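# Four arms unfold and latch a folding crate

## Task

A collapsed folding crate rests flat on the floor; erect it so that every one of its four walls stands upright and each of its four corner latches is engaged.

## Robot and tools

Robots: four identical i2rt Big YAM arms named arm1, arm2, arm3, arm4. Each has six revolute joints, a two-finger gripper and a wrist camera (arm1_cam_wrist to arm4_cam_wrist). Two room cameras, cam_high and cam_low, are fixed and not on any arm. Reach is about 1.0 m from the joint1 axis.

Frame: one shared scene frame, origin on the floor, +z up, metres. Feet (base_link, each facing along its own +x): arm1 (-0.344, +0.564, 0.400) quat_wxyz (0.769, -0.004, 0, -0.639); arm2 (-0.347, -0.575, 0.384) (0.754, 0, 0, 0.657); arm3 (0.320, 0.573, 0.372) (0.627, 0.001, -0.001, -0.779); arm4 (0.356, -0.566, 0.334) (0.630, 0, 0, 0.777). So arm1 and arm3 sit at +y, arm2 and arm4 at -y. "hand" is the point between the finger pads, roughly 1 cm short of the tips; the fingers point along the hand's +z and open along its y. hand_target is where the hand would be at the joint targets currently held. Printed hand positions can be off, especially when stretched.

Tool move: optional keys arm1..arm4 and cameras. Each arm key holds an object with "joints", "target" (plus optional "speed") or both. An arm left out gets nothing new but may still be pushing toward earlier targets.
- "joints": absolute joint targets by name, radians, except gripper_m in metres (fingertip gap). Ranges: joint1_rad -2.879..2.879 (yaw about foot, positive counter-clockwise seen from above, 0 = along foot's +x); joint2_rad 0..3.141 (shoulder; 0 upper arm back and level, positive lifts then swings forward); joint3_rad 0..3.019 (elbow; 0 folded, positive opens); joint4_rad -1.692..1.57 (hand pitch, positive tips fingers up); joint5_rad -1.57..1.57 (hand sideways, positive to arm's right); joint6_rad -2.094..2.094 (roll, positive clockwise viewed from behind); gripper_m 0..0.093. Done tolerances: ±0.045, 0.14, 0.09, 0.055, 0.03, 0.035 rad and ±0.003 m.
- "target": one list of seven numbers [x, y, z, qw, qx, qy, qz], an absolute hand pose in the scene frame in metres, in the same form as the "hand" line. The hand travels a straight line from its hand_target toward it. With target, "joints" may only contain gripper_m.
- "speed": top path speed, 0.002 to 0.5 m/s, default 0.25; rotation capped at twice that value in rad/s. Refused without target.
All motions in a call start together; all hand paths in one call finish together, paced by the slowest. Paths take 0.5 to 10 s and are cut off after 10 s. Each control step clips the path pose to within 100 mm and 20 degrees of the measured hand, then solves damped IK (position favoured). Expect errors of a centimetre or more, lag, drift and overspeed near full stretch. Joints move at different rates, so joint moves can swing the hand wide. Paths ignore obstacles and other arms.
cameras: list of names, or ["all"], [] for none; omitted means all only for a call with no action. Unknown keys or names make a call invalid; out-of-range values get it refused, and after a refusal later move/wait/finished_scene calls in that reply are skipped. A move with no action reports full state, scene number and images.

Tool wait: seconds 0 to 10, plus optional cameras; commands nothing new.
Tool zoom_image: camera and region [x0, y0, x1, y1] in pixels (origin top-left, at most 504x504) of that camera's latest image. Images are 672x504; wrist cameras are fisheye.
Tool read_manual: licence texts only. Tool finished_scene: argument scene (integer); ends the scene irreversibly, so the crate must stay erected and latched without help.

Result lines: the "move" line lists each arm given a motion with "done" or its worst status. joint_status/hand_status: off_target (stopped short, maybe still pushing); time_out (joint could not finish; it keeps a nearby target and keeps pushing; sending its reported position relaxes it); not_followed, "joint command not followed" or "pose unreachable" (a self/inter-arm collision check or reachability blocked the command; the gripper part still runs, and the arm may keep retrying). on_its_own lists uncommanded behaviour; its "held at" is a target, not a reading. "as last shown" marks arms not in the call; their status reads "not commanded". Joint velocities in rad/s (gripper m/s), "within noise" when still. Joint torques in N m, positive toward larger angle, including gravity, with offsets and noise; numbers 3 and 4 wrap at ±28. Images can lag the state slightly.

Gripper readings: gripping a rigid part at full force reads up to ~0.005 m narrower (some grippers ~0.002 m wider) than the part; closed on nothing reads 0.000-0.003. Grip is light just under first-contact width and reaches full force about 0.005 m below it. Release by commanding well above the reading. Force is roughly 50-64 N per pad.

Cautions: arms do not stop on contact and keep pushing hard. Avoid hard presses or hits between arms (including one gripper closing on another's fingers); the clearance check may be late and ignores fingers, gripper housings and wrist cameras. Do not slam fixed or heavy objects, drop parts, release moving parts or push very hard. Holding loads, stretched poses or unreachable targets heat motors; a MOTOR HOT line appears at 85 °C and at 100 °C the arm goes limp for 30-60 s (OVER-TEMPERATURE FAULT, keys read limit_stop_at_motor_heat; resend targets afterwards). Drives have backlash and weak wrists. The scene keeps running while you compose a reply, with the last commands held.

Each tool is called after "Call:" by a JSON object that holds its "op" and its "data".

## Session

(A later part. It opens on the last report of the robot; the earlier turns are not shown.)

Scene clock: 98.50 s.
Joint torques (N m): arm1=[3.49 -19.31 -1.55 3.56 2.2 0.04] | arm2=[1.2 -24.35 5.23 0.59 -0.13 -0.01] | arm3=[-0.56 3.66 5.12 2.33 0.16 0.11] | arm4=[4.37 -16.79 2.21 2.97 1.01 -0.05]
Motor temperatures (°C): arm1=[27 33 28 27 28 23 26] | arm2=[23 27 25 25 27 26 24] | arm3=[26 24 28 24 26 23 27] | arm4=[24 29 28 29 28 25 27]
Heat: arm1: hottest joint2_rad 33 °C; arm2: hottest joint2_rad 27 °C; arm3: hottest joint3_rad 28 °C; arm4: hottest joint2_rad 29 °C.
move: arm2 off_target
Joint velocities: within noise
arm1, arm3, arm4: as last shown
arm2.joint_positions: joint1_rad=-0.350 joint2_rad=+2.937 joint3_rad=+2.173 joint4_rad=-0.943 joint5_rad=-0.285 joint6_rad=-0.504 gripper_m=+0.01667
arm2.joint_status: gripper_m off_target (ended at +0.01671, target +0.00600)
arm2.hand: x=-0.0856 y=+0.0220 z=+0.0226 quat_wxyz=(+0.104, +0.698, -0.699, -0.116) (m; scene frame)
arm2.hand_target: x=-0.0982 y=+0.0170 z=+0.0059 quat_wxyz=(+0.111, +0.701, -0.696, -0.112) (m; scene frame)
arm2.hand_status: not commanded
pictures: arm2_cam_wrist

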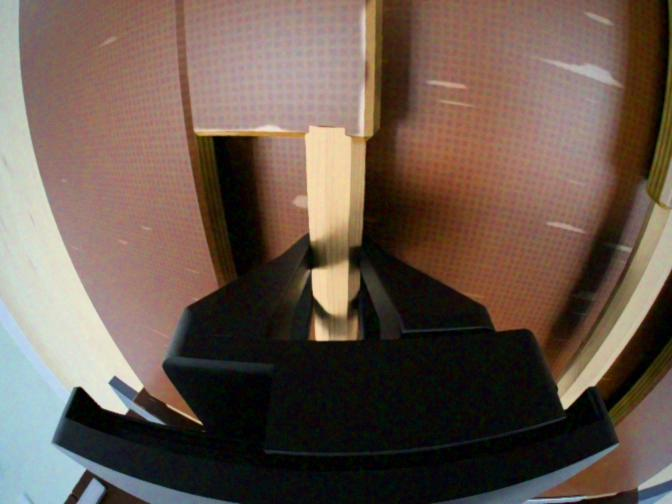

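Call:
{"op": "move", "data": {"arm2": {"target": [-0.096, 0.022, 0.087, 0.0185, 0.7069, -0.7069, -0.0185], "speed": 0.1, "joints": {"gripper_m": 0.006}}}}

Call:
{"op": "move", "data": {"arm2": {"target": [-0.117, 0.022, 0.133, -0.0739, 0.7032, -0.7032, 0.0739], "speed": 0.1, "joints": {"gripper_m": 0.006}}, "cameras": ["arm2_cam_wrist"]}}

Call:
{"op": "move", "data": {"arm2": {"target": [-0.148, 0.022, 0.172, -0.1651, 0.6876, -0.6876, 0.1651], "speed": 0.1, "joints": {"gripper_m": 0.006}}}}

Call:
{"op": "move", "data": {"arm2": {"target": [-0.192, 0.022, 0.199, -0.2534, 0.6601, -0.6601, 0.2534], "speed": 0.1, "joints": {"gripper_m": 0.006}}, "cameras": ["arm2_cam_wrist"]}}

Call:
{"op": "move", "data": {"arm2": {"target": [-0.240, 0.022, 0.218, -0.3374, 0.6214, -0.6214, 0.3374], "speed": 0.1, "joints": {"gripper_m": 0.006}}}}

Call:
{"op": "move", "data": {"arm2": {"target": [-0.268, 0.021, 0.224, -0.3799, 0.5964, -0.5964, 0.3799], "speed": 0.08, "joints": {"gripper_m": 0.006}}, "arm3": {"joints": {"joint1_rad": -0.238, "joint2_rad": 2.18, "joint3_rad": 1.73, "joint4_rad": -1.063, "joint5_rad": 0, "joint6_rad": -0.454, "gripper_m": 0.045}}, "cameras": ["arm2_cam_wrist", "arm3_cam_wrist", "cam_high"]}}

Scene clock: 103.20 s.
Joint torques (N m): arm1=[2.96 -18.96 -1.4 3.6 2.14 -0.03] | arm2=[1.26 -28.22 3.75 -0.28 0.49 0.14] | arm3=[-0.91 3.78 5.08 2.32 0.18 0.1] | arm4=[4.31 -16.79 2.21 2.97 1.01 -0.05]
Motor temperatures (°C): arm1=[27 33 28 27 29 23 26] | arm2=[23 28 25 24 27 26 25] | arm3=[26 24 28 24 26 23 27] | arm4=[24 30 28 29 28 25 27]
Heat: arm1: hottest joint2_rad 33 °C; arm2: hottest joint2_rad 28 °C; arm3: hottest joint3_rad 28 °C; arm4: hottest joint2_rad 30 °C.
move: arm2 off_target
Joint velocities: within noise
arm1.joint_positions: joint1_rad=+0.843 joint2_rad=+2.435 joint3_rad=+0.793 joint4_rad=+0.983 joint5_rad=+0.932 joint6_rad=-1.002 gripper_m=+0.01600
arm1.joint_status: not commanded
arm1.hand: x=-0.0174 y=+0.2017 z=+0.2350 quat_wxyz=(+0.002, -0.009, -0.824, +0.566) (m; scene frame)
arm1.hand_target: x=-0.0135 y=+0.2172 z=+0.2454 quat_wxyz=(+0.001, +0.000, -0.815, +0.579) (m; scene frame)
arm1.hand_status: not commanded
arm2.joint_positions: joint1_rad=-0.289 joint2_rad=+2.734 joint3_rad=+1.898 joint4_rad=-0.745 joint5_rad=-0.065 joint6_rad=-0.429 gripper_m=+0.01664
arm2.joint_status: gripper_m off_target (ended at +0.01664, target +0.00600)
arm2.hand: x=-0.0884 y=+0.0218 z=+0.0717 quat_wxyz=(+0.016, +0.708, -0.705, -0.029) (m; scene frame)
arm2.hand_target: x=-0.0951 y=+0.0247 z=+0.0866 quat_wxyz=(+0.015, +0.708, -0.706, -0.022) (m; scene frame)
arm2.hand_status: off_target (0.017 m and 1.2 deg from the pose sent, 0.065 m and 15.0 deg at the start)
arm3, arm4: as last shown
pictures: none

Scene clock: 105.07 s.
Joint torques (N m): arm1=[2.96 -19.37 -1.58 3.62 2.16 -0.04] | arm2=[1.79 -26.64 3.74 -0.06 0.73 0.3] | arm3=[-0.62 4.07 5.07 2.25 0.18 0.11] | arm4=[4.31 -16.79 2.22 2.96 1.01 -0.05]
Motor temperatures (°C): arm1=[27 33 28 27 29 23 26] | arm2=[23 28 25 24 27 26 25] | arm3=[26 24 28 24 26 23 27] | arm4=[24 30 28 29 28 25 27]
Heat: arm1: hottest joint2_rad 33 °C; arm2: hottest joint2_rad 28 °C; arm3: hottest joint3_rad 28 °C; arm4: hottest joint2_rad 30 °C.
move: arm2 off_target
Joint velocities: within noise
arm1, arm3, arm4: as last shown
arm2.joint_positions: joint1_rad=-0.198 joint2_rad=+2.581 joint3_rad=+1.713 joint4_rad=-0.631 joint5_rad=+0.185 joint6_rad=-0.348 gripper_m=+0.01662
arm2.joint_status: gripper_m off_target (ended at +0.01662, target +0.00600)
arm2.hand: x=-0.1048 y=+0.0217 z=+0.1230 quat_wxyz=(-0.072, +0.706, -0.701, +0.068) (m; scene frame)
arm2.hand_target: x=-0.1161 y=+0.0221 z=+0.1325 quat_wxyz=(-0.073, +0.703, -0.703, +0.075) (m; scene frame)
arm2.hand_status: off_target (0.016 m and 0.8 deg from the pose sent, 0.068 m and 15.6 deg at the start)
pictures: arm2_cam_wrist

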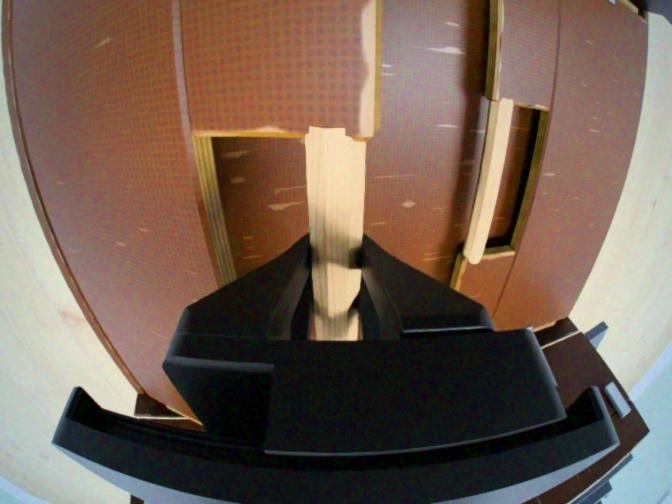

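Scene clock: 106.93 s.
Joint torques (N m): arm1=[3.31 -19.78 -1.37 3.63 2.18 0.01] | arm2=[2.08 -24.76 4.08 0.21 0.82 0.4] | arm3=[-0.44 3.84 5.18 2.33 0.16 0.11] | arm4=[4.37 -16.79 2.22 2.96 1.01 -0.05]
Motor temperatures (°C): arm1=[27 33 28 27 29 23 26] | arm2=[23 28 25 24 27 26 25] | arm3=[26 24 28 24 26 23 27] | arm4=[24 30 28 29 28 25 27]
Heat: arm1: hottest joint2_rad 33 °C; arm2: hottest joint2_rad 28 °C; arm3: hottest joint3_rad 28 °C; arm4: hottest joint2_rad 30 °C.
move: arm2 off_target
Joint velocities: within noise
arm1, arm3: as last shown
arm2.joint_positions: joint1_rad=-0.086 joint2_rad=+2.483 joint3_rad=+1.598 joint4_rad=-0.579 joint5_rad=+0.449 joint6_rad=-0.255 gripper_m=+0.01664
arm2.joint_status: gripper_m off_target (ended at +0.01664, target +0.00600)
arm2.hand: x=-0.1336 y=+0.0220 z=+0.1681 quat_wxyz=(-0.160, +0.691, -0.685, +0.163) (m; scene frame)
arm2.hand_target: x=-0.1472 y=+0.0221 z=+0.1716 quat_wxyz=(-0.164, +0.688, -0.687, +0.166) (m; scene frame)
arm2.hand_status: off_target (0.015 m and 0.8 deg from the pose sent, 0.065 m and 15.6 deg at the start)
arm4.joint_positions: joint1_rad=+0.832 joint2_rad=+2.249 joint3_rad=+0.888 joint4_rad=+0.707 joint5_rad=+0.958 joint6_rad=-1.004 gripper_m=+0.01488
arm4.joint_status: not commanded
arm4.hand: x=-0.0287 y=-0.1747 z=+0.2373 quat_wxyz=(-0.570, +0.822, -0.012, +0.004) (m; scene frame)
arm4.hand_target: x=-0.0355 y=-0.1885 z=+0.2424 quat_wxyz=(-0.579, +0.815, +0.000, +0.001) (m; scene frame)
arm4.hand_status: not commanded
pictures: none

Scene clock: 108.83 s.
Joint torques (N m): arm1=[3.25 -19.08 -1.39 3.64 2.19 -0.03] | arm2=[2.32 -22.59 4.68 -0.02 0.38 0.52] | arm3=[-0.67 4.07 5.12 2.35 0.19 0.12] | arm4=[4.37 -16.79 2.21 2.97 1.01 -0.05]
Motor temperatures (°C): arm1=[27 33 28 27 29 23 26] | arm2=[23 28 25 24 27 26 25] | arm3=[26 24 28 24 26 23 27] | arm4=[24 30 28 29 28 25 27]
Heat: arm1: hottest joint2_rad 33 °C; arm2: hottest joint2_rad 28 °C; arm3: hottest joint3_rad 28 °C; arm4: hottest joint2_rad 30 °C.
move: arm2 off_target
Joint velocities: within noise
arm1, arm3, arm4: as last shown
arm2.joint_positions: joint1_rad=+0.046 joint2_rad=+2.446 joint3_rad=+1.555 joint4_rad=-0.608 joint5_rad=+0.734 joint6_rad=-0.130 gripper_m=+0.01667
arm2.joint_status: gripper_m off_target (ended at +0.01667, target +0.00600)
arm2.hand: x=-0.1748 y=+0.0225 z=+0.2058 quat_wxyz=(-0.251, +0.663, -0.656, +0.259) (m; scene frame)
arm2.hand_target: x=-0.1911 y=+0.0202 z=+0.1990 quat_wxyz=(-0.250, +0.662, -0.658, +0.257) (m; scene frame)
arm2.hand_status: off_target (0.018 m and 1.0 deg from the pose sent, 0.066 m and 15.6 deg at the start)
pictures: arm2_cam_wrist

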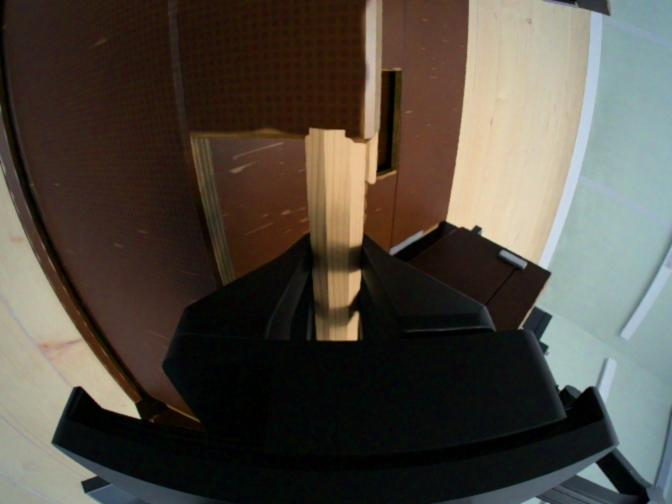

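Scene clock: 110.93 s.
Joint torques (N m): arm1=[3.31 -19.02 -1.76 3.66 2.16 0] | arm2=[1.08 -20.84 6.09 -0.21 0.23 0.56] | arm3=[-0.67 4.01 5.2 2.5 0.15 0.12] | arm4=[4.37 -16.79 2.21 2.97 1.01 -0.05]
Motor temperatures (°C): arm1=[27 33 28 27 29 23 26] | arm2=[23 28 25 24 27 26 25] | arm3=[26 24 28 24 26 23 27] | arm4=[24 30 28 29 28 25 28]
Heat: arm1: hottest joint2_rad 33 °C; arm2: hottest joint2_rad 28 °C; arm3: hottest joint3_rad 28 °C; arm4: hottest joint2_rad 30 °C.
move: arm2 off_target
Joint velocities: within noise
arm1, arm3, arm4: as last shown
arm2.joint_positions: joint1_rad=+0.188 joint2_rad=+2.473 joint3_rad=+1.593 joint4_rad=-0.763 joint5_rad=+1.002 joint6_rad=+0.071 gripper_m=+0.01665
arm2.joint_status: gripper_m off_target (ended at +0.01665, target +0.00600)
arm2.hand: x=-0.2305 y=+0.0240 z=+0.2345 quat_wxyz=(-0.339, +0.626, -0.613, +0.342) (m; scene frame)
arm2.hand_target: x=-0.2387 y=+0.0224 z=+0.2189 quat_wxyz=(-0.338, +0.621, -0.621, +0.338) (m; scene frame)
arm2.hand_status: off_target (0.019 m and 1.2 deg from the pose sent, 0.066 m and 14.8 deg at the start)
pictures: none

Scene clock: 113.07 s.
Joint torques (N m): arm1=[2.84 -19.19 -1.58 3.59 2.17 0.01] | arm2=[1.9 -21.01 5.81 -0.49 0.36 0.76] | arm3=[0.38 -18.08 6.6 0.49 0.04 0.11] | arm4=[4.37 -16.79 2.22 2.96 1.01 -0.05]
Motor temperatures (°C): arm1=[27 33 28 27 29 23 26] | arm2=[23 28 25 24 27 26 25] | arm3=[26 25 28 24 26 23 27] | arm4=[24 30 28 29 28 25 28]
Heat: arm1: hottest joint2_rad 33 °C; arm2: hottest joint2_rad 28 °C; arm3: hottest joint3_rad 28 °C; arm4: hottest joint2_rad 30 °C.
move: arm2 off_target; arm3 done
Joint velocities: within noise
arm1, arm4: as last shown
arm2.joint_positions: joint1_rad=+0.247 joint2_rad=+2.530 joint3_rad=+1.670 joint4_rad=-0.938 joint5_rad=+1.122 joint6_rad=+0.237 gripper_m=+0.01665
arm2.joint_status: gripper_m off_target (ended at +0.01665, target +0.00600)
arm2.hand: x=-0.2549 y=+0.0249 z=+0.2415 quat_wxyz=(-0.378, +0.601, -0.591, +0.382) (m; scene frame)
arm2.hand_target: x=-0.2681 y=+0.0220 z=+0.2250 quat_wxyz=(-0.383, +0.596, -0.598, +0.376) (m; scene frame)
arm2.hand_status: off_target (0.022 m and 0.9 deg from the pose sent, 0.039 m and 7.5 deg at the start)
arm3.joint_positions: joint1_rad=-0.248 joint2_rad=+2.170 joint3_rad=+1.730 joint4_rad=-1.061 joint5_rad=+0.008 joint6_rad=-0.461 gripper_m=+0.04513
arm3.joint_status: all done
arm3.hand: x=+0.0260 y=-0.0107 z=+0.3655 quat_wxyz=(-0.008, -0.708, -0.705, +0.033) (m; scene frame)
arm3.hand_target: x=+0.0324 y=-0.0103 z=+0.3520 quat_wxyz=(-0.005, -0.708, -0.706, +0.022) (m; scene frame)
arm3.hand_status: not commanded
pictures: arm2_cam_wrist, arm3_cam_wrist, cam_high

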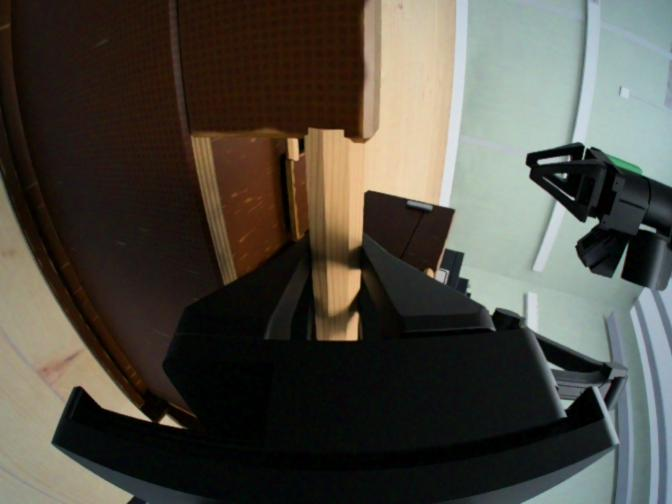

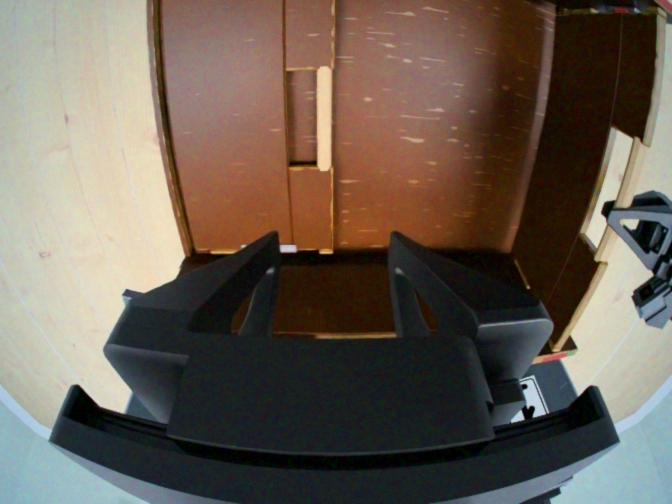

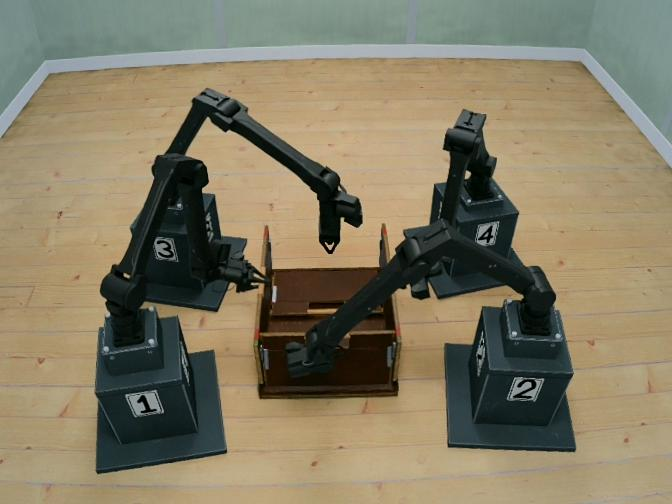

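Call:
{"op": "move", "data": {"arm2": {"target": [-0.290, 0.021, 0.226, -0.4156, 0.5721, -0.5721, 0.4156], "speed": 0.08, "joints": {"gripper_m": 0.006}}}}

Call:
{"op": "move", "data": {"arm2": {"target": [-0.305, 0.020, 0.228, -0.4353, 0.5572, -0.5572, 0.4353], "speed": 0.06, "joints": {"gripper_m": 0.006}}, "arm3": {"target": [-0.010, 0.000, 0.122, 0.1106, 0.6984, 0.6984, 0.1106], "speed": 0.2, "joints": {"gripper_m": 0.04}}, "cameras": ["arm2_cam_wrist", "arm3_cam_wrist", "cam_high"]}}

Scene clock: 117.10 s.
Joint torques (N m): arm1=[3.14 -19.08 -1.59 3.54 2.14 -0.02] | arm2=[0.85 -21.42 5.81 -0.64 -0.09 0.58] | arm3=[0.15 -17.85 6.74 0.49 0.04 0.13] | arm4=[4.31 -16.79 2.22 2.97 1.01 -0.05]
Motor temperatures (°C): arm1=[27 33 28 27 29 23 26] | arm2=[23 28 25 24 27 26 25] | arm3=[26 25 29 24 26 23 27] | arm4=[24 30 27 29 28 25 28]
Heat: arm1: hottest joint2_rad 33 °C; arm2: hottest joint2_rad 28 °C; arm3: hottest joint3_rad 29 °C; arm4: hottest joint2_rad 30 °C.
move: arm2 off_target
Joint velocities: within noise
arm1, arm4: as last shown
arm1.hand_target: x=-0.0134 y=+0.2172 z=+0.2454 quat_wxyz=(+0.001, +0.000, -0.815, +0.579) (m; scene frame)
arm2.joint_positions: joint1_rad=+0.314 joint2_rad=+2.621 joint3_rad=+1.788 joint4_rad=-1.213 joint5_rad=+1.234 joint6_rad=+0.484 gripper_m=+0.01665
arm2.joint_status: gripper_m off_target (ended at +0.01665, target +0.00600)
arm2.hand: x=-0.2873 y=+0.0259 z=+0.2450 quat_wxyz=(-0.421, +0.578, -0.559, +0.419) (m; scene frame)
arm2.hand_target: x=-0.2932 y=+0.0215 z=+0.2273 quat_wxyz=(-0.420, +0.574, -0.567, +0.415) (m; scene frame)
arm2.hand_status: off_target (0.020 m and 1.8 deg from the pose sent, 0.039 m and 7.0 deg at the start)
arm3.joint_positions: joint1_rad=-0.255 joint2_rad=+2.170 joint3_rad=+1.730 joint4_rad=-1.061 joint5_rad=+0.008 joint6_rad=-0.459 gripper_m=+0.04513
arm3.joint_status: not commanded
arm3.hand: x=+0.0224 y=-0.0089 z=+0.3655 quat_wxyz=(-0.008, -0.711, -0.703, +0.033) (m; scene frame)
arm3.hand_target: x=+0.0288 y=-0.0085 z=+0.3519 quat_wxyz=(-0.005, -0.710, -0.703, +0.022) (m; scene frame)
arm3.hand_status: not commanded
arm4.hand_target: x=-0.0356 y=-0.1885 z=+0.2424 quat_wxyz=(-0.579, +0.815, +0.000, +0.001) (m; scene frame)
pictures: none

Scene clock: 119.30 s.
Joint torques (N m): arm1=[3.08 -19.49 -1.58 3.66 2.16 0.01] | arm2=[2.02 -22.01 5.27 -1.11 0.19 0.83] | arm3=[-1.49 -19.31 8.29 -0.58 -0.25 -0.05] | arm4=[4.37 -16.79 2.21 2.96 1.01 -0.05]
Motor temperatures (°C): arm1=[27 33 28 27 29 23 26] | arm2=[23 28 25 24 27 26 25] | arm3=[26 25 29 24 26 23 27] | arm4=[24 30 27 29 28 25 28]
Heat: arm1: hottest joint2_rad 33 °C; arm2: hottest joint2_rad 28 °C; arm3: hottest joint3_rad 29 °C; arm4: hottest joint2_rad 30 °C.
move: arm2 off_target; arm3 off_target
Joint velocities: within noise
arm1, arm4: as last shown
arm2.joint_positions: joint1_rad=+0.316 joint2_rad=+2.679 joint3_rad=+1.875 joint4_rad=-1.400 joint5_rad=+1.258 joint6_rad=+0.639 gripper_m=+0.01670
arm2.joint_status: gripper_m off_target (ended at +0.01670, target +0.00600)
arm2.hand: x=-0.2868 y=+0.0260 z=+0.2454 quat_wxyz=(-0.428, +0.561, -0.556, +0.439) (m; scene frame)
arm2.hand_target: x=-0.2997 y=+0.0191 z=+0.2285 quat_wxyz=(-0.434, +0.557, -0.559, +0.435) (m; scene frame)
arm2.hand_status: off_target (0.026 m and 1.0 deg from the pose sent, 0.025 m and 3.4 deg at the start)
arm3.joint_positions: joint1_rad=-0.365 joint2_rad=+2.697 joint3_rad=+2.039 joint4_rad=-1.081 joint5_rad=-0.254 joint6_rad=-0.597 gripper_m=+0.04013
arm3.joint_status: all done
arm3.hand: x=-0.0017 y=+0.0024 z=+0.1299 quat_wxyz=(-0.109, -0.701, -0.697, -0.107) (m; scene frame)
arm3.hand_target: x=-0.0095 y=+0.0005 z=+0.1218 quat_wxyz=(-0.112, -0.701, -0.697, -0.107) (m; scene frame)
arm3.hand_status: off_target (0.012 m and 0.5 deg from the pose sent, 0.246 m and 20.3 deg at the start)
pictures: arm2_cam_wrist, arm3_cam_wrist, cam_high

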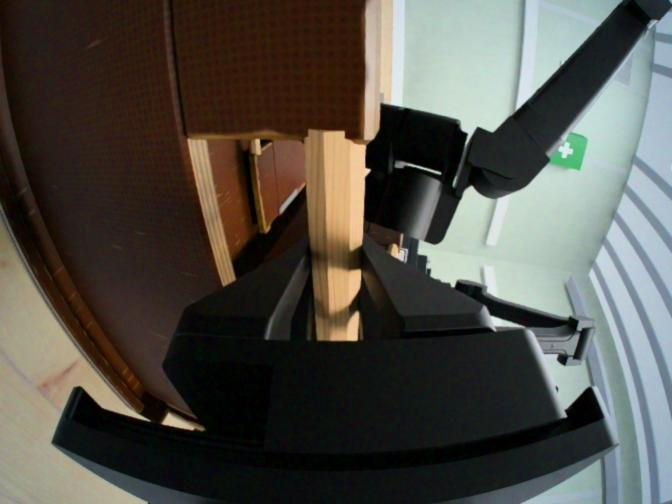

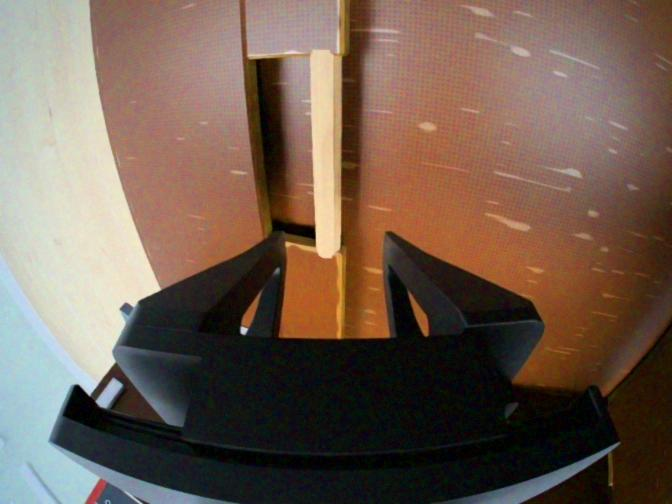

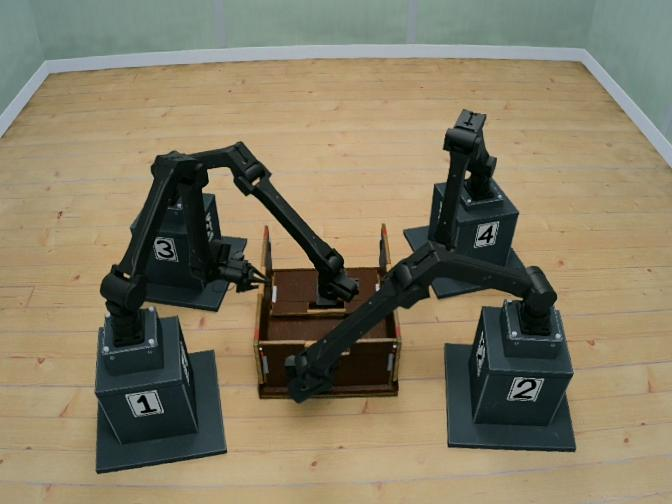

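Call:
{"op": "move", "data": {"arm2": {"target": [-0.320, 0.018, 0.228, -0.4353, 0.5572, -0.5572, 0.4353], "speed": 0.06, "joints": {"gripper_m": 0.006}}, "arm3": {"target": [0.015, -0.004, 0.062, 0.1106, 0.6984, 0.6984, 0.1106], "speed": 0.12, "joints": {"gripper_m": 0.04}}, "cameras": ["arm2_cam_wrist", "arm3_cam_wrist", "cam_high", "cam_low"]}}

Call:
{"op": "zoom_image", "data": {"camera": "cam_high", "region": [230, 200, 430, 420]}}

Scene clock: 123.47 s.
Joint torques (N m): arm1=[3.31 -18.9 -1.55 3.66 2.13 -0.01] | arm2=[4.72 -22.24 4.89 -1.33 -0.39 0.88] | arm3=[0.38 -19.25 8.03 0.25 -0.2 0.11] | arm4=[4.37 -16.79 2.22 2.97 1.01 -0.05]
Motor temperatures (°C): arm1=[27 33 28 27 29 23 26] | arm2=[23 28 25 24 27 26 25] | arm3=[26 26 29 23 26 23 27] | arm4=[24 30 27 29 28 25 28]
Heat: arm1: hottest joint2_rad 33 °C; arm2: hottest joint2_rad 28 °C; arm3: hottest joint3_rad 29 °C; arm4: hottest joint2_rad 30 °C.
move: arm2 off_target; arm3 off_target
Joint velocities: within noise
arm1.joint_positions: joint1_rad=+0.843 joint2_rad=+2.435 joint3_rad=+0.793 joint4_rad=+0.983 joint5_rad=+0.932 joint6_rad=-1.002 gripper_m=+0.01600
arm1.joint_status: not commanded
arm1.hand: x=-0.0174 y=+0.2017 z=+0.2350 quat_wxyz=(+0.002, -0.009, -0.824, +0.566) (m; scene frame)
arm1.hand_target: x=-0.0134 y=+0.2172 z=+0.2454 quat_wxyz=(+0.001, +0.000, -0.815, +0.579) (m; scene frame)
arm1.hand_status: not commanded
arm2.joint_positions: joint1_rad=+0.317 joint2_rad=+2.693 joint3_rad=+1.898 joint4_rad=-1.449 joint5_rad=+1.257 joint6_rad=+0.677 gripper_m=+0.01672
arm2.joint_status: gripper_m off_target (ended at +0.01671, target +0.00600)
arm2.hand: x=-0.2878 y=+0.0259 z=+0.2457 quat_wxyz=(-0.427, +0.557, -0.557, +0.444) (m; scene frame)
arm2.hand_target: x=-0.3187 y=+0.0172 z=+0.2289 quat_wxyz=(-0.436, +0.561, -0.556, +0.432) (m; scene frame)
arm2.hand_status: off_target (0.038 m and 1.3 deg from the pose sent, 0.038 m and 1.0 deg at the start)
arm3.joint_positions: joint1_rad=-0.343 joint2_rad=+2.800 joint3_rad=+2.076 joint4_rad=-1.029 joint5_rad=-0.261 joint6_rad=-0.587 gripper_m=+0.04013
arm3.joint_status: all done
arm3.hand: x=+0.0174 y=+0.0043 z=+0.0728 quat_wxyz=(-0.108, -0.697, -0.699, -0.116) (m; scene frame)
arm3.hand_target: x=+0.0204 y=-0.0059 z=+0.0631 quat_wxyz=(-0.111, -0.696, -0.701, -0.111) (m; scene frame)
arm3.hand_status: off_target (0.014 m and 0.7 deg from the pose sent, 0.070 m and 0.5 deg at the start)
arm4: as last shown
pictures: arm2_cam_wrist, arm3_cam_wrist, cam_high, cam_low

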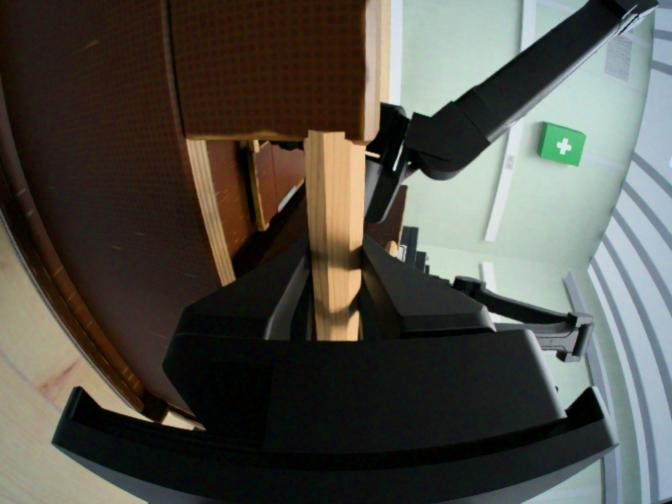

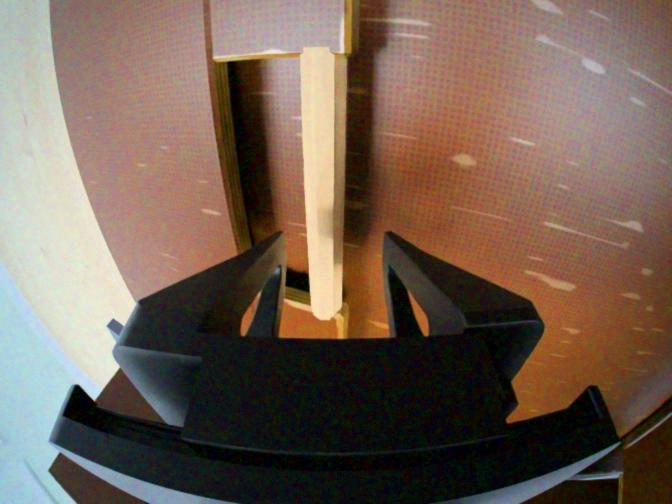

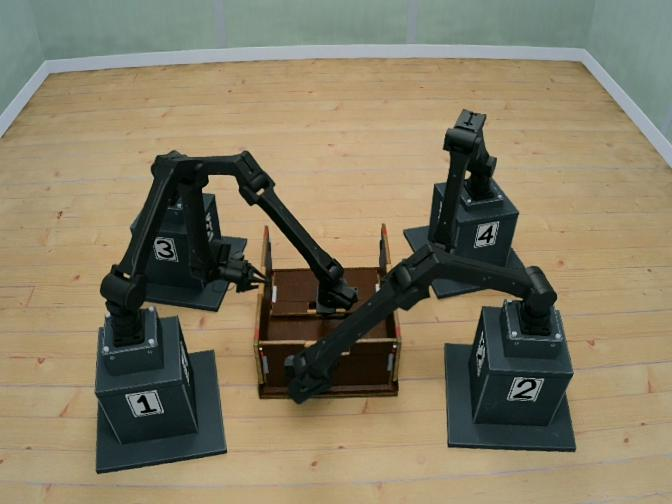

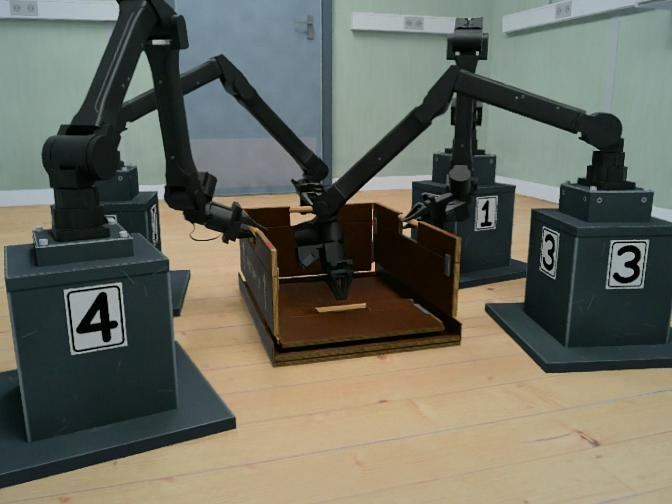

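Scaled by 2.291 from the camera's 672x504 image, which has a finer 960x720 frame.

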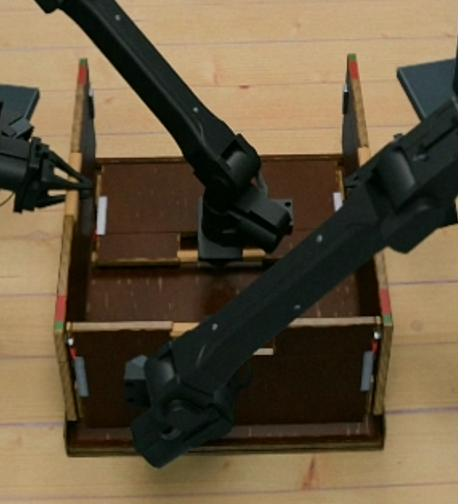

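Call:
{"op": "move", "data": {"arm2": {"target": [-0.300, 0.020, 0.232, -0.4353, 0.5572, -0.5572, 0.4353], "speed": 0.06, "joints": {"gripper_m": 0.006}}, "arm3": {"target": [0.036, -0.005, 0.038, 0.1106, 0.6984, 0.6984, 0.1106], "speed": 0.08, "joints": {"gripper_m": 0.04}}, "cameras": ["arm3_cam_wrist"]}}

Call:
{"op": "move", "data": {"arm3": {"target": [0.042, -0.005, 0.018, 0.1106, 0.6984, 0.6984, 0.1106], "speed": 0.08, "joints": {"gripper_m": 0.04}}, "cameras": ["arm3_cam_wrist"]}}

Scene clock: 126.37 s.
Joint torques (N m): arm1=[3.55 -18.78 -1.57 3.6 2.16 0.01] | arm2=[1.96 -23.41 3.79 0.16 0.11 0.41] | arm3=[0.5 -19.19 6.64 0.42 -0.23 0.06] | arm4=[4.31 -16.79 2.22 2.97 1.01 -0.05]
Motor temperatures (°C): arm1=[27 33 28 27 30 23 26] | arm2=[23 29 25 24 27 26 25] | arm3=[26 26 29 23 26 23 27] | arm4=[24 30 27 29 29 25 28]
Heat: arm1: hottest joint2_rad 33 °C; arm2: hottest joint2_rad 29 °C; arm3: hottest joint3_rad 29 °C; arm4: hottest joint2_rad 30 °C.
move: arm2 off_target; arm3 off_target
Joint velocities: within noise
arm1, arm4: as last shown
arm2.joint_positions: joint1_rad=+0.317 joint2_rad=+2.693 joint3_rad=+1.895 joint4_rad=-1.443 joint5_rad=+1.263 joint6_rad=+0.673 gripper_m=+0.01674
arm2.joint_status: gripper_m off_target (ended at +0.01674, target +0.00600)
arm2.hand: x=-0.2875 y=+0.0261 z=+0.2454 quat_wxyz=(-0.429, +0.558, -0.554, +0.444) (m; scene frame)
arm2.hand_target: x=-0.2996 y=+0.0197 z=+0.2324 quat_wxyz=(-0.435, +0.557, -0.558, +0.435) (m; scene frame)
arm2.hand_status: off_target (0.019 m and 1.3 deg from the pose sent, 0.019 m and 1.3 deg at the start)
arm3.joint_positions: joint1_rad=-0.325 joint2_rad=+2.825 joint3_rad=+2.076 joint4_rad=-0.980 joint5_rad=-0.264 joint6_rad=-0.560 gripper_m=+0.04013
arm3.joint_status: all done
arm3.hand: x=+0.0279 y=-0.0024 z=+0.0557 quat_wxyz=(-0.110, -0.699, -0.698, -0.107) (m; scene frame)
arm3.hand_target: x=+0.0364 y=-0.0034 z=+0.0381 quat_wxyz=(-0.110, -0.698, -0.698, -0.111) (m; scene frame)
arm3.hand_status: off_target (0.020 m and 0.4 deg from the pose sent, 0.041 m and 0.7 deg at the start)
pictures: arm3_cam_wrist

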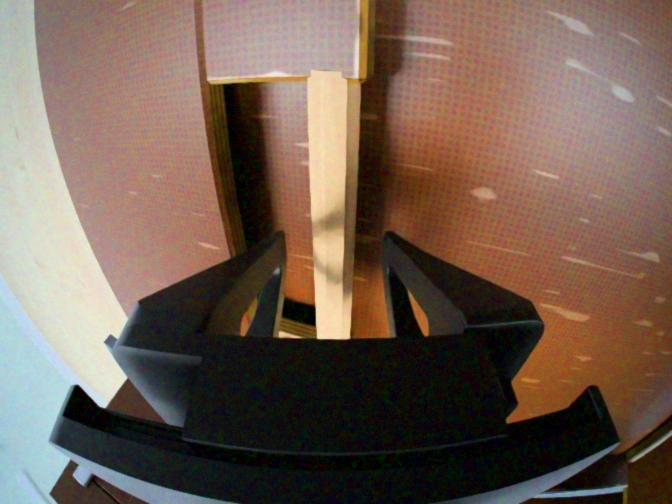

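Scene clock: 127.33 s.
Joint torques (N m): arm1=[3.37 -19.6 -1.62 3.74 2.2 0.01] | arm2=[1.9 -23.47 3.78 0.17 0.11 0.41] | arm3=[0.09 -18.26 7.58 0.31 -0.22 0.16] | arm4=[4.31 -16.79 2.22 2.97 1.01 -0.05]
Motor temperatures (°C): arm1=[27 33 28 27 30 23 26] | arm2=[23 29 25 24 27 26 25] | arm3=[26 26 29 23 26 23 27] | arm4=[24 30 27 29 29 25 28]
Heat: arm1: hottest joint2_rad 33 °C; arm2: hottest joint2_rad 29 °C; arm3: hottest joint3_rad 29 °C; arm4: hottest joint2_rad 30 °C.
move: arm3 off_target
Joint velocities: within noise
arm1, arm2: as last shown
arm3.joint_positions: joint1_rad=-0.330 joint2_rad=+2.854 joint3_rad=+2.081 joint4_rad=-0.957 joint5_rad=-0.265 joint6_rad=-0.553 gripper_m=+0.04012
arm3.joint_status: all done
arm3.hand: x=+0.0284 y=+0.0035 z=+0.0379 quat_wxyz=(-0.111, -0.703, -0.694, -0.108) (m; scene frame)
arm3.hand_target: x=+0.0373 y=-0.0004 z=+0.0184 quat_wxyz=(-0.111, -0.702, -0.695, -0.110) (m; scene frame)
arm3.hand_status: off_target (0.026 m and 0.8 deg from the pose sent, 0.040 m and 0.4 deg at the start)
arm4.joint_positions: joint1_rad=+0.832 joint2_rad=+2.249 joint3_rad=+0.888 joint4_rad=+0.707 joint5_rad=+0.958 joint6_rad=-1.004 gripper_m=+0.01488
arm4.joint_status: not commanded
arm4.hand: x=-0.0287 y=-0.1747 z=+0.2373 quat_wxyz=(-0.570, +0.822, -0.012, +0.004) (m; scene frame)
arm4.hand_target: x=-0.0356 y=-0.1885 z=+0.2424 quat_wxyz=(-0.579, +0.815, +0.000, +0.001) (m; scene frame)
arm4.hand_status: not commanded
pictures: arm3_cam_wrist

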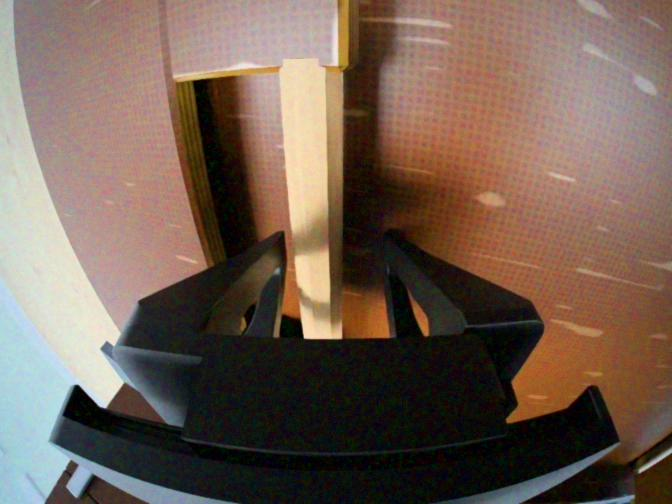

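Call:
{"op": "move", "data": {"arm3": {"target": [0.052, -0.008, 0.008, 0.1106, 0.6984, 0.6984, 0.1106], "speed": 0.06, "joints": {"gripper_m": 0.04}}, "cameras": ["arm3_cam_wrist"]}}

Scene clock: 129.07 s.
Joint torques (N m): arm1=[2.84 -19.14 -1.59 3.64 2.14 -0.02] | arm2=[1.9 -23.47 3.77 0.17 0.1 0.41] | arm3=[0.79 -17.55 7.36 0.64 -0.27 0.11] | arm4=[4.31 -16.79 2.21 2.96 1.01 -0.05]
Motor temperatures (°C): arm1=[27 33 28 27 30 23 26] | arm2=[23 29 25 24 27 26 25] | arm3=[26 26 29 23 26 23 27] | arm4=[24 30 27 29 29 25 28]
Heat: arm1: hottest joint2_rad 33 °C; arm2: hottest joint2_rad 29 °C; arm3: hottest joint3_rad 29 °C; arm4: hottest joint2_rad 30 °C.
move: arm3 off_target
Joint velocities: within noise
arm1, arm2, arm4: as last shown
arm3.joint_positions: joint1_rad=-0.307 joint2_rad=+2.857 joint3_rad=+2.090 joint4_rad=-0.955 joint5_rad=-0.265 joint6_rad=-0.536 gripper_m=+0.04012
arm3.joint_status: all done
arm3.hand: x=+0.0398 y=-0.0062 z=+0.0382 quat_wxyz=(-0.110, -0.701, -0.696, -0.107) (m; scene frame)
arm3.hand_target: x=+0.0536 y=-0.0054 z=+0.0103 quat_wxyz=(-0.109, -0.698, -0.698, -0.113) (m; scene frame)
arm3.hand_status: off_target (0.033 m and 0.6 deg from the pose sent, 0.040 m and 0.8 deg at the start)
pictures: arm3_cam_wrist

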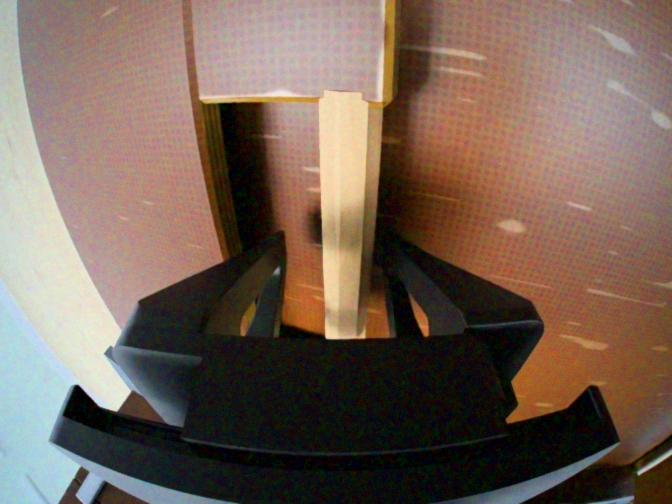

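Call:
{"op": "move", "data": {"arm3": {"joints": {"gripper_m": 0.006}}, "cameras": ["arm3_cam_wrist"]}}

Scene clock: 130.23 s.
Joint torques (N m): arm1=[3.25 -19.19 -1.5 3.66 2.09 0] | arm2=[1.9 -23.47 3.78 0.16 0.11 0.41] | arm3=[1.2 -17.49 7.16 0.36 -0.34 0.13] | arm4=[4.37 -16.79 2.22 2.97 1.01 -0.05]
Motor temperatures (°C): arm1=[27 33 28 27 30 23 26] | arm2=[23 29 25 24 27 26 25] | arm3=[26 26 29 23 26 23 27] | arm4=[24 30 27 29 29 25 28]
Heat: arm1: hottest joint2_rad 33 °C; arm2: hottest joint2_rad 29 °C; arm3: hottest joint3_rad 29 °C; arm4: hottest joint2_rad 30 °C.
move: arm3 off_target
Joint velocities: within noise
arm1, arm2, arm4: as last shown
arm3.joint_positions: joint1_rad=-0.310 joint2_rad=+2.863 joint3_rad=+2.093 joint4_rad=-0.943 joint5_rad=-0.262 joint6_rad=-0.545 gripper_m=+0.01611
arm3.joint_status: gripper_m off_target (ended at +0.01615, target +0.00600)
arm3.hand: x=+0.0367 y=-0.0065 z=+0.0345 quat_wxyz=(-0.110, -0.699, -0.699, -0.102) (m; scene frame)
arm3.hand_target: x=+0.0530 y=-0.0061 z=+0.0099 quat_wxyz=(-0.111, -0.695, -0.702, -0.111) (m; scene frame)
arm3.hand_status: not commanded
pictures: arm3_cam_wrist

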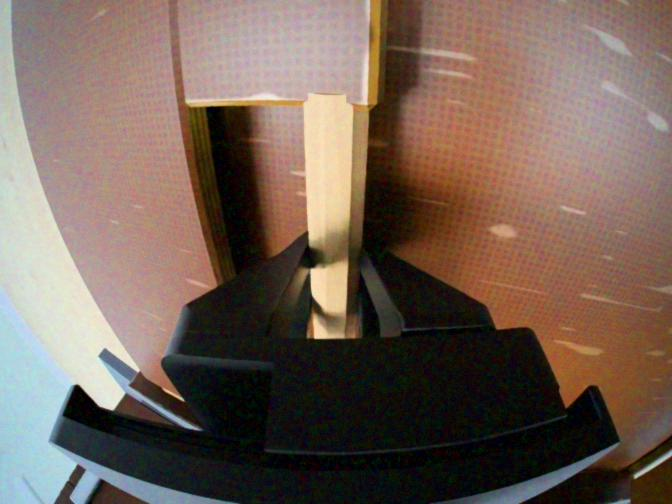

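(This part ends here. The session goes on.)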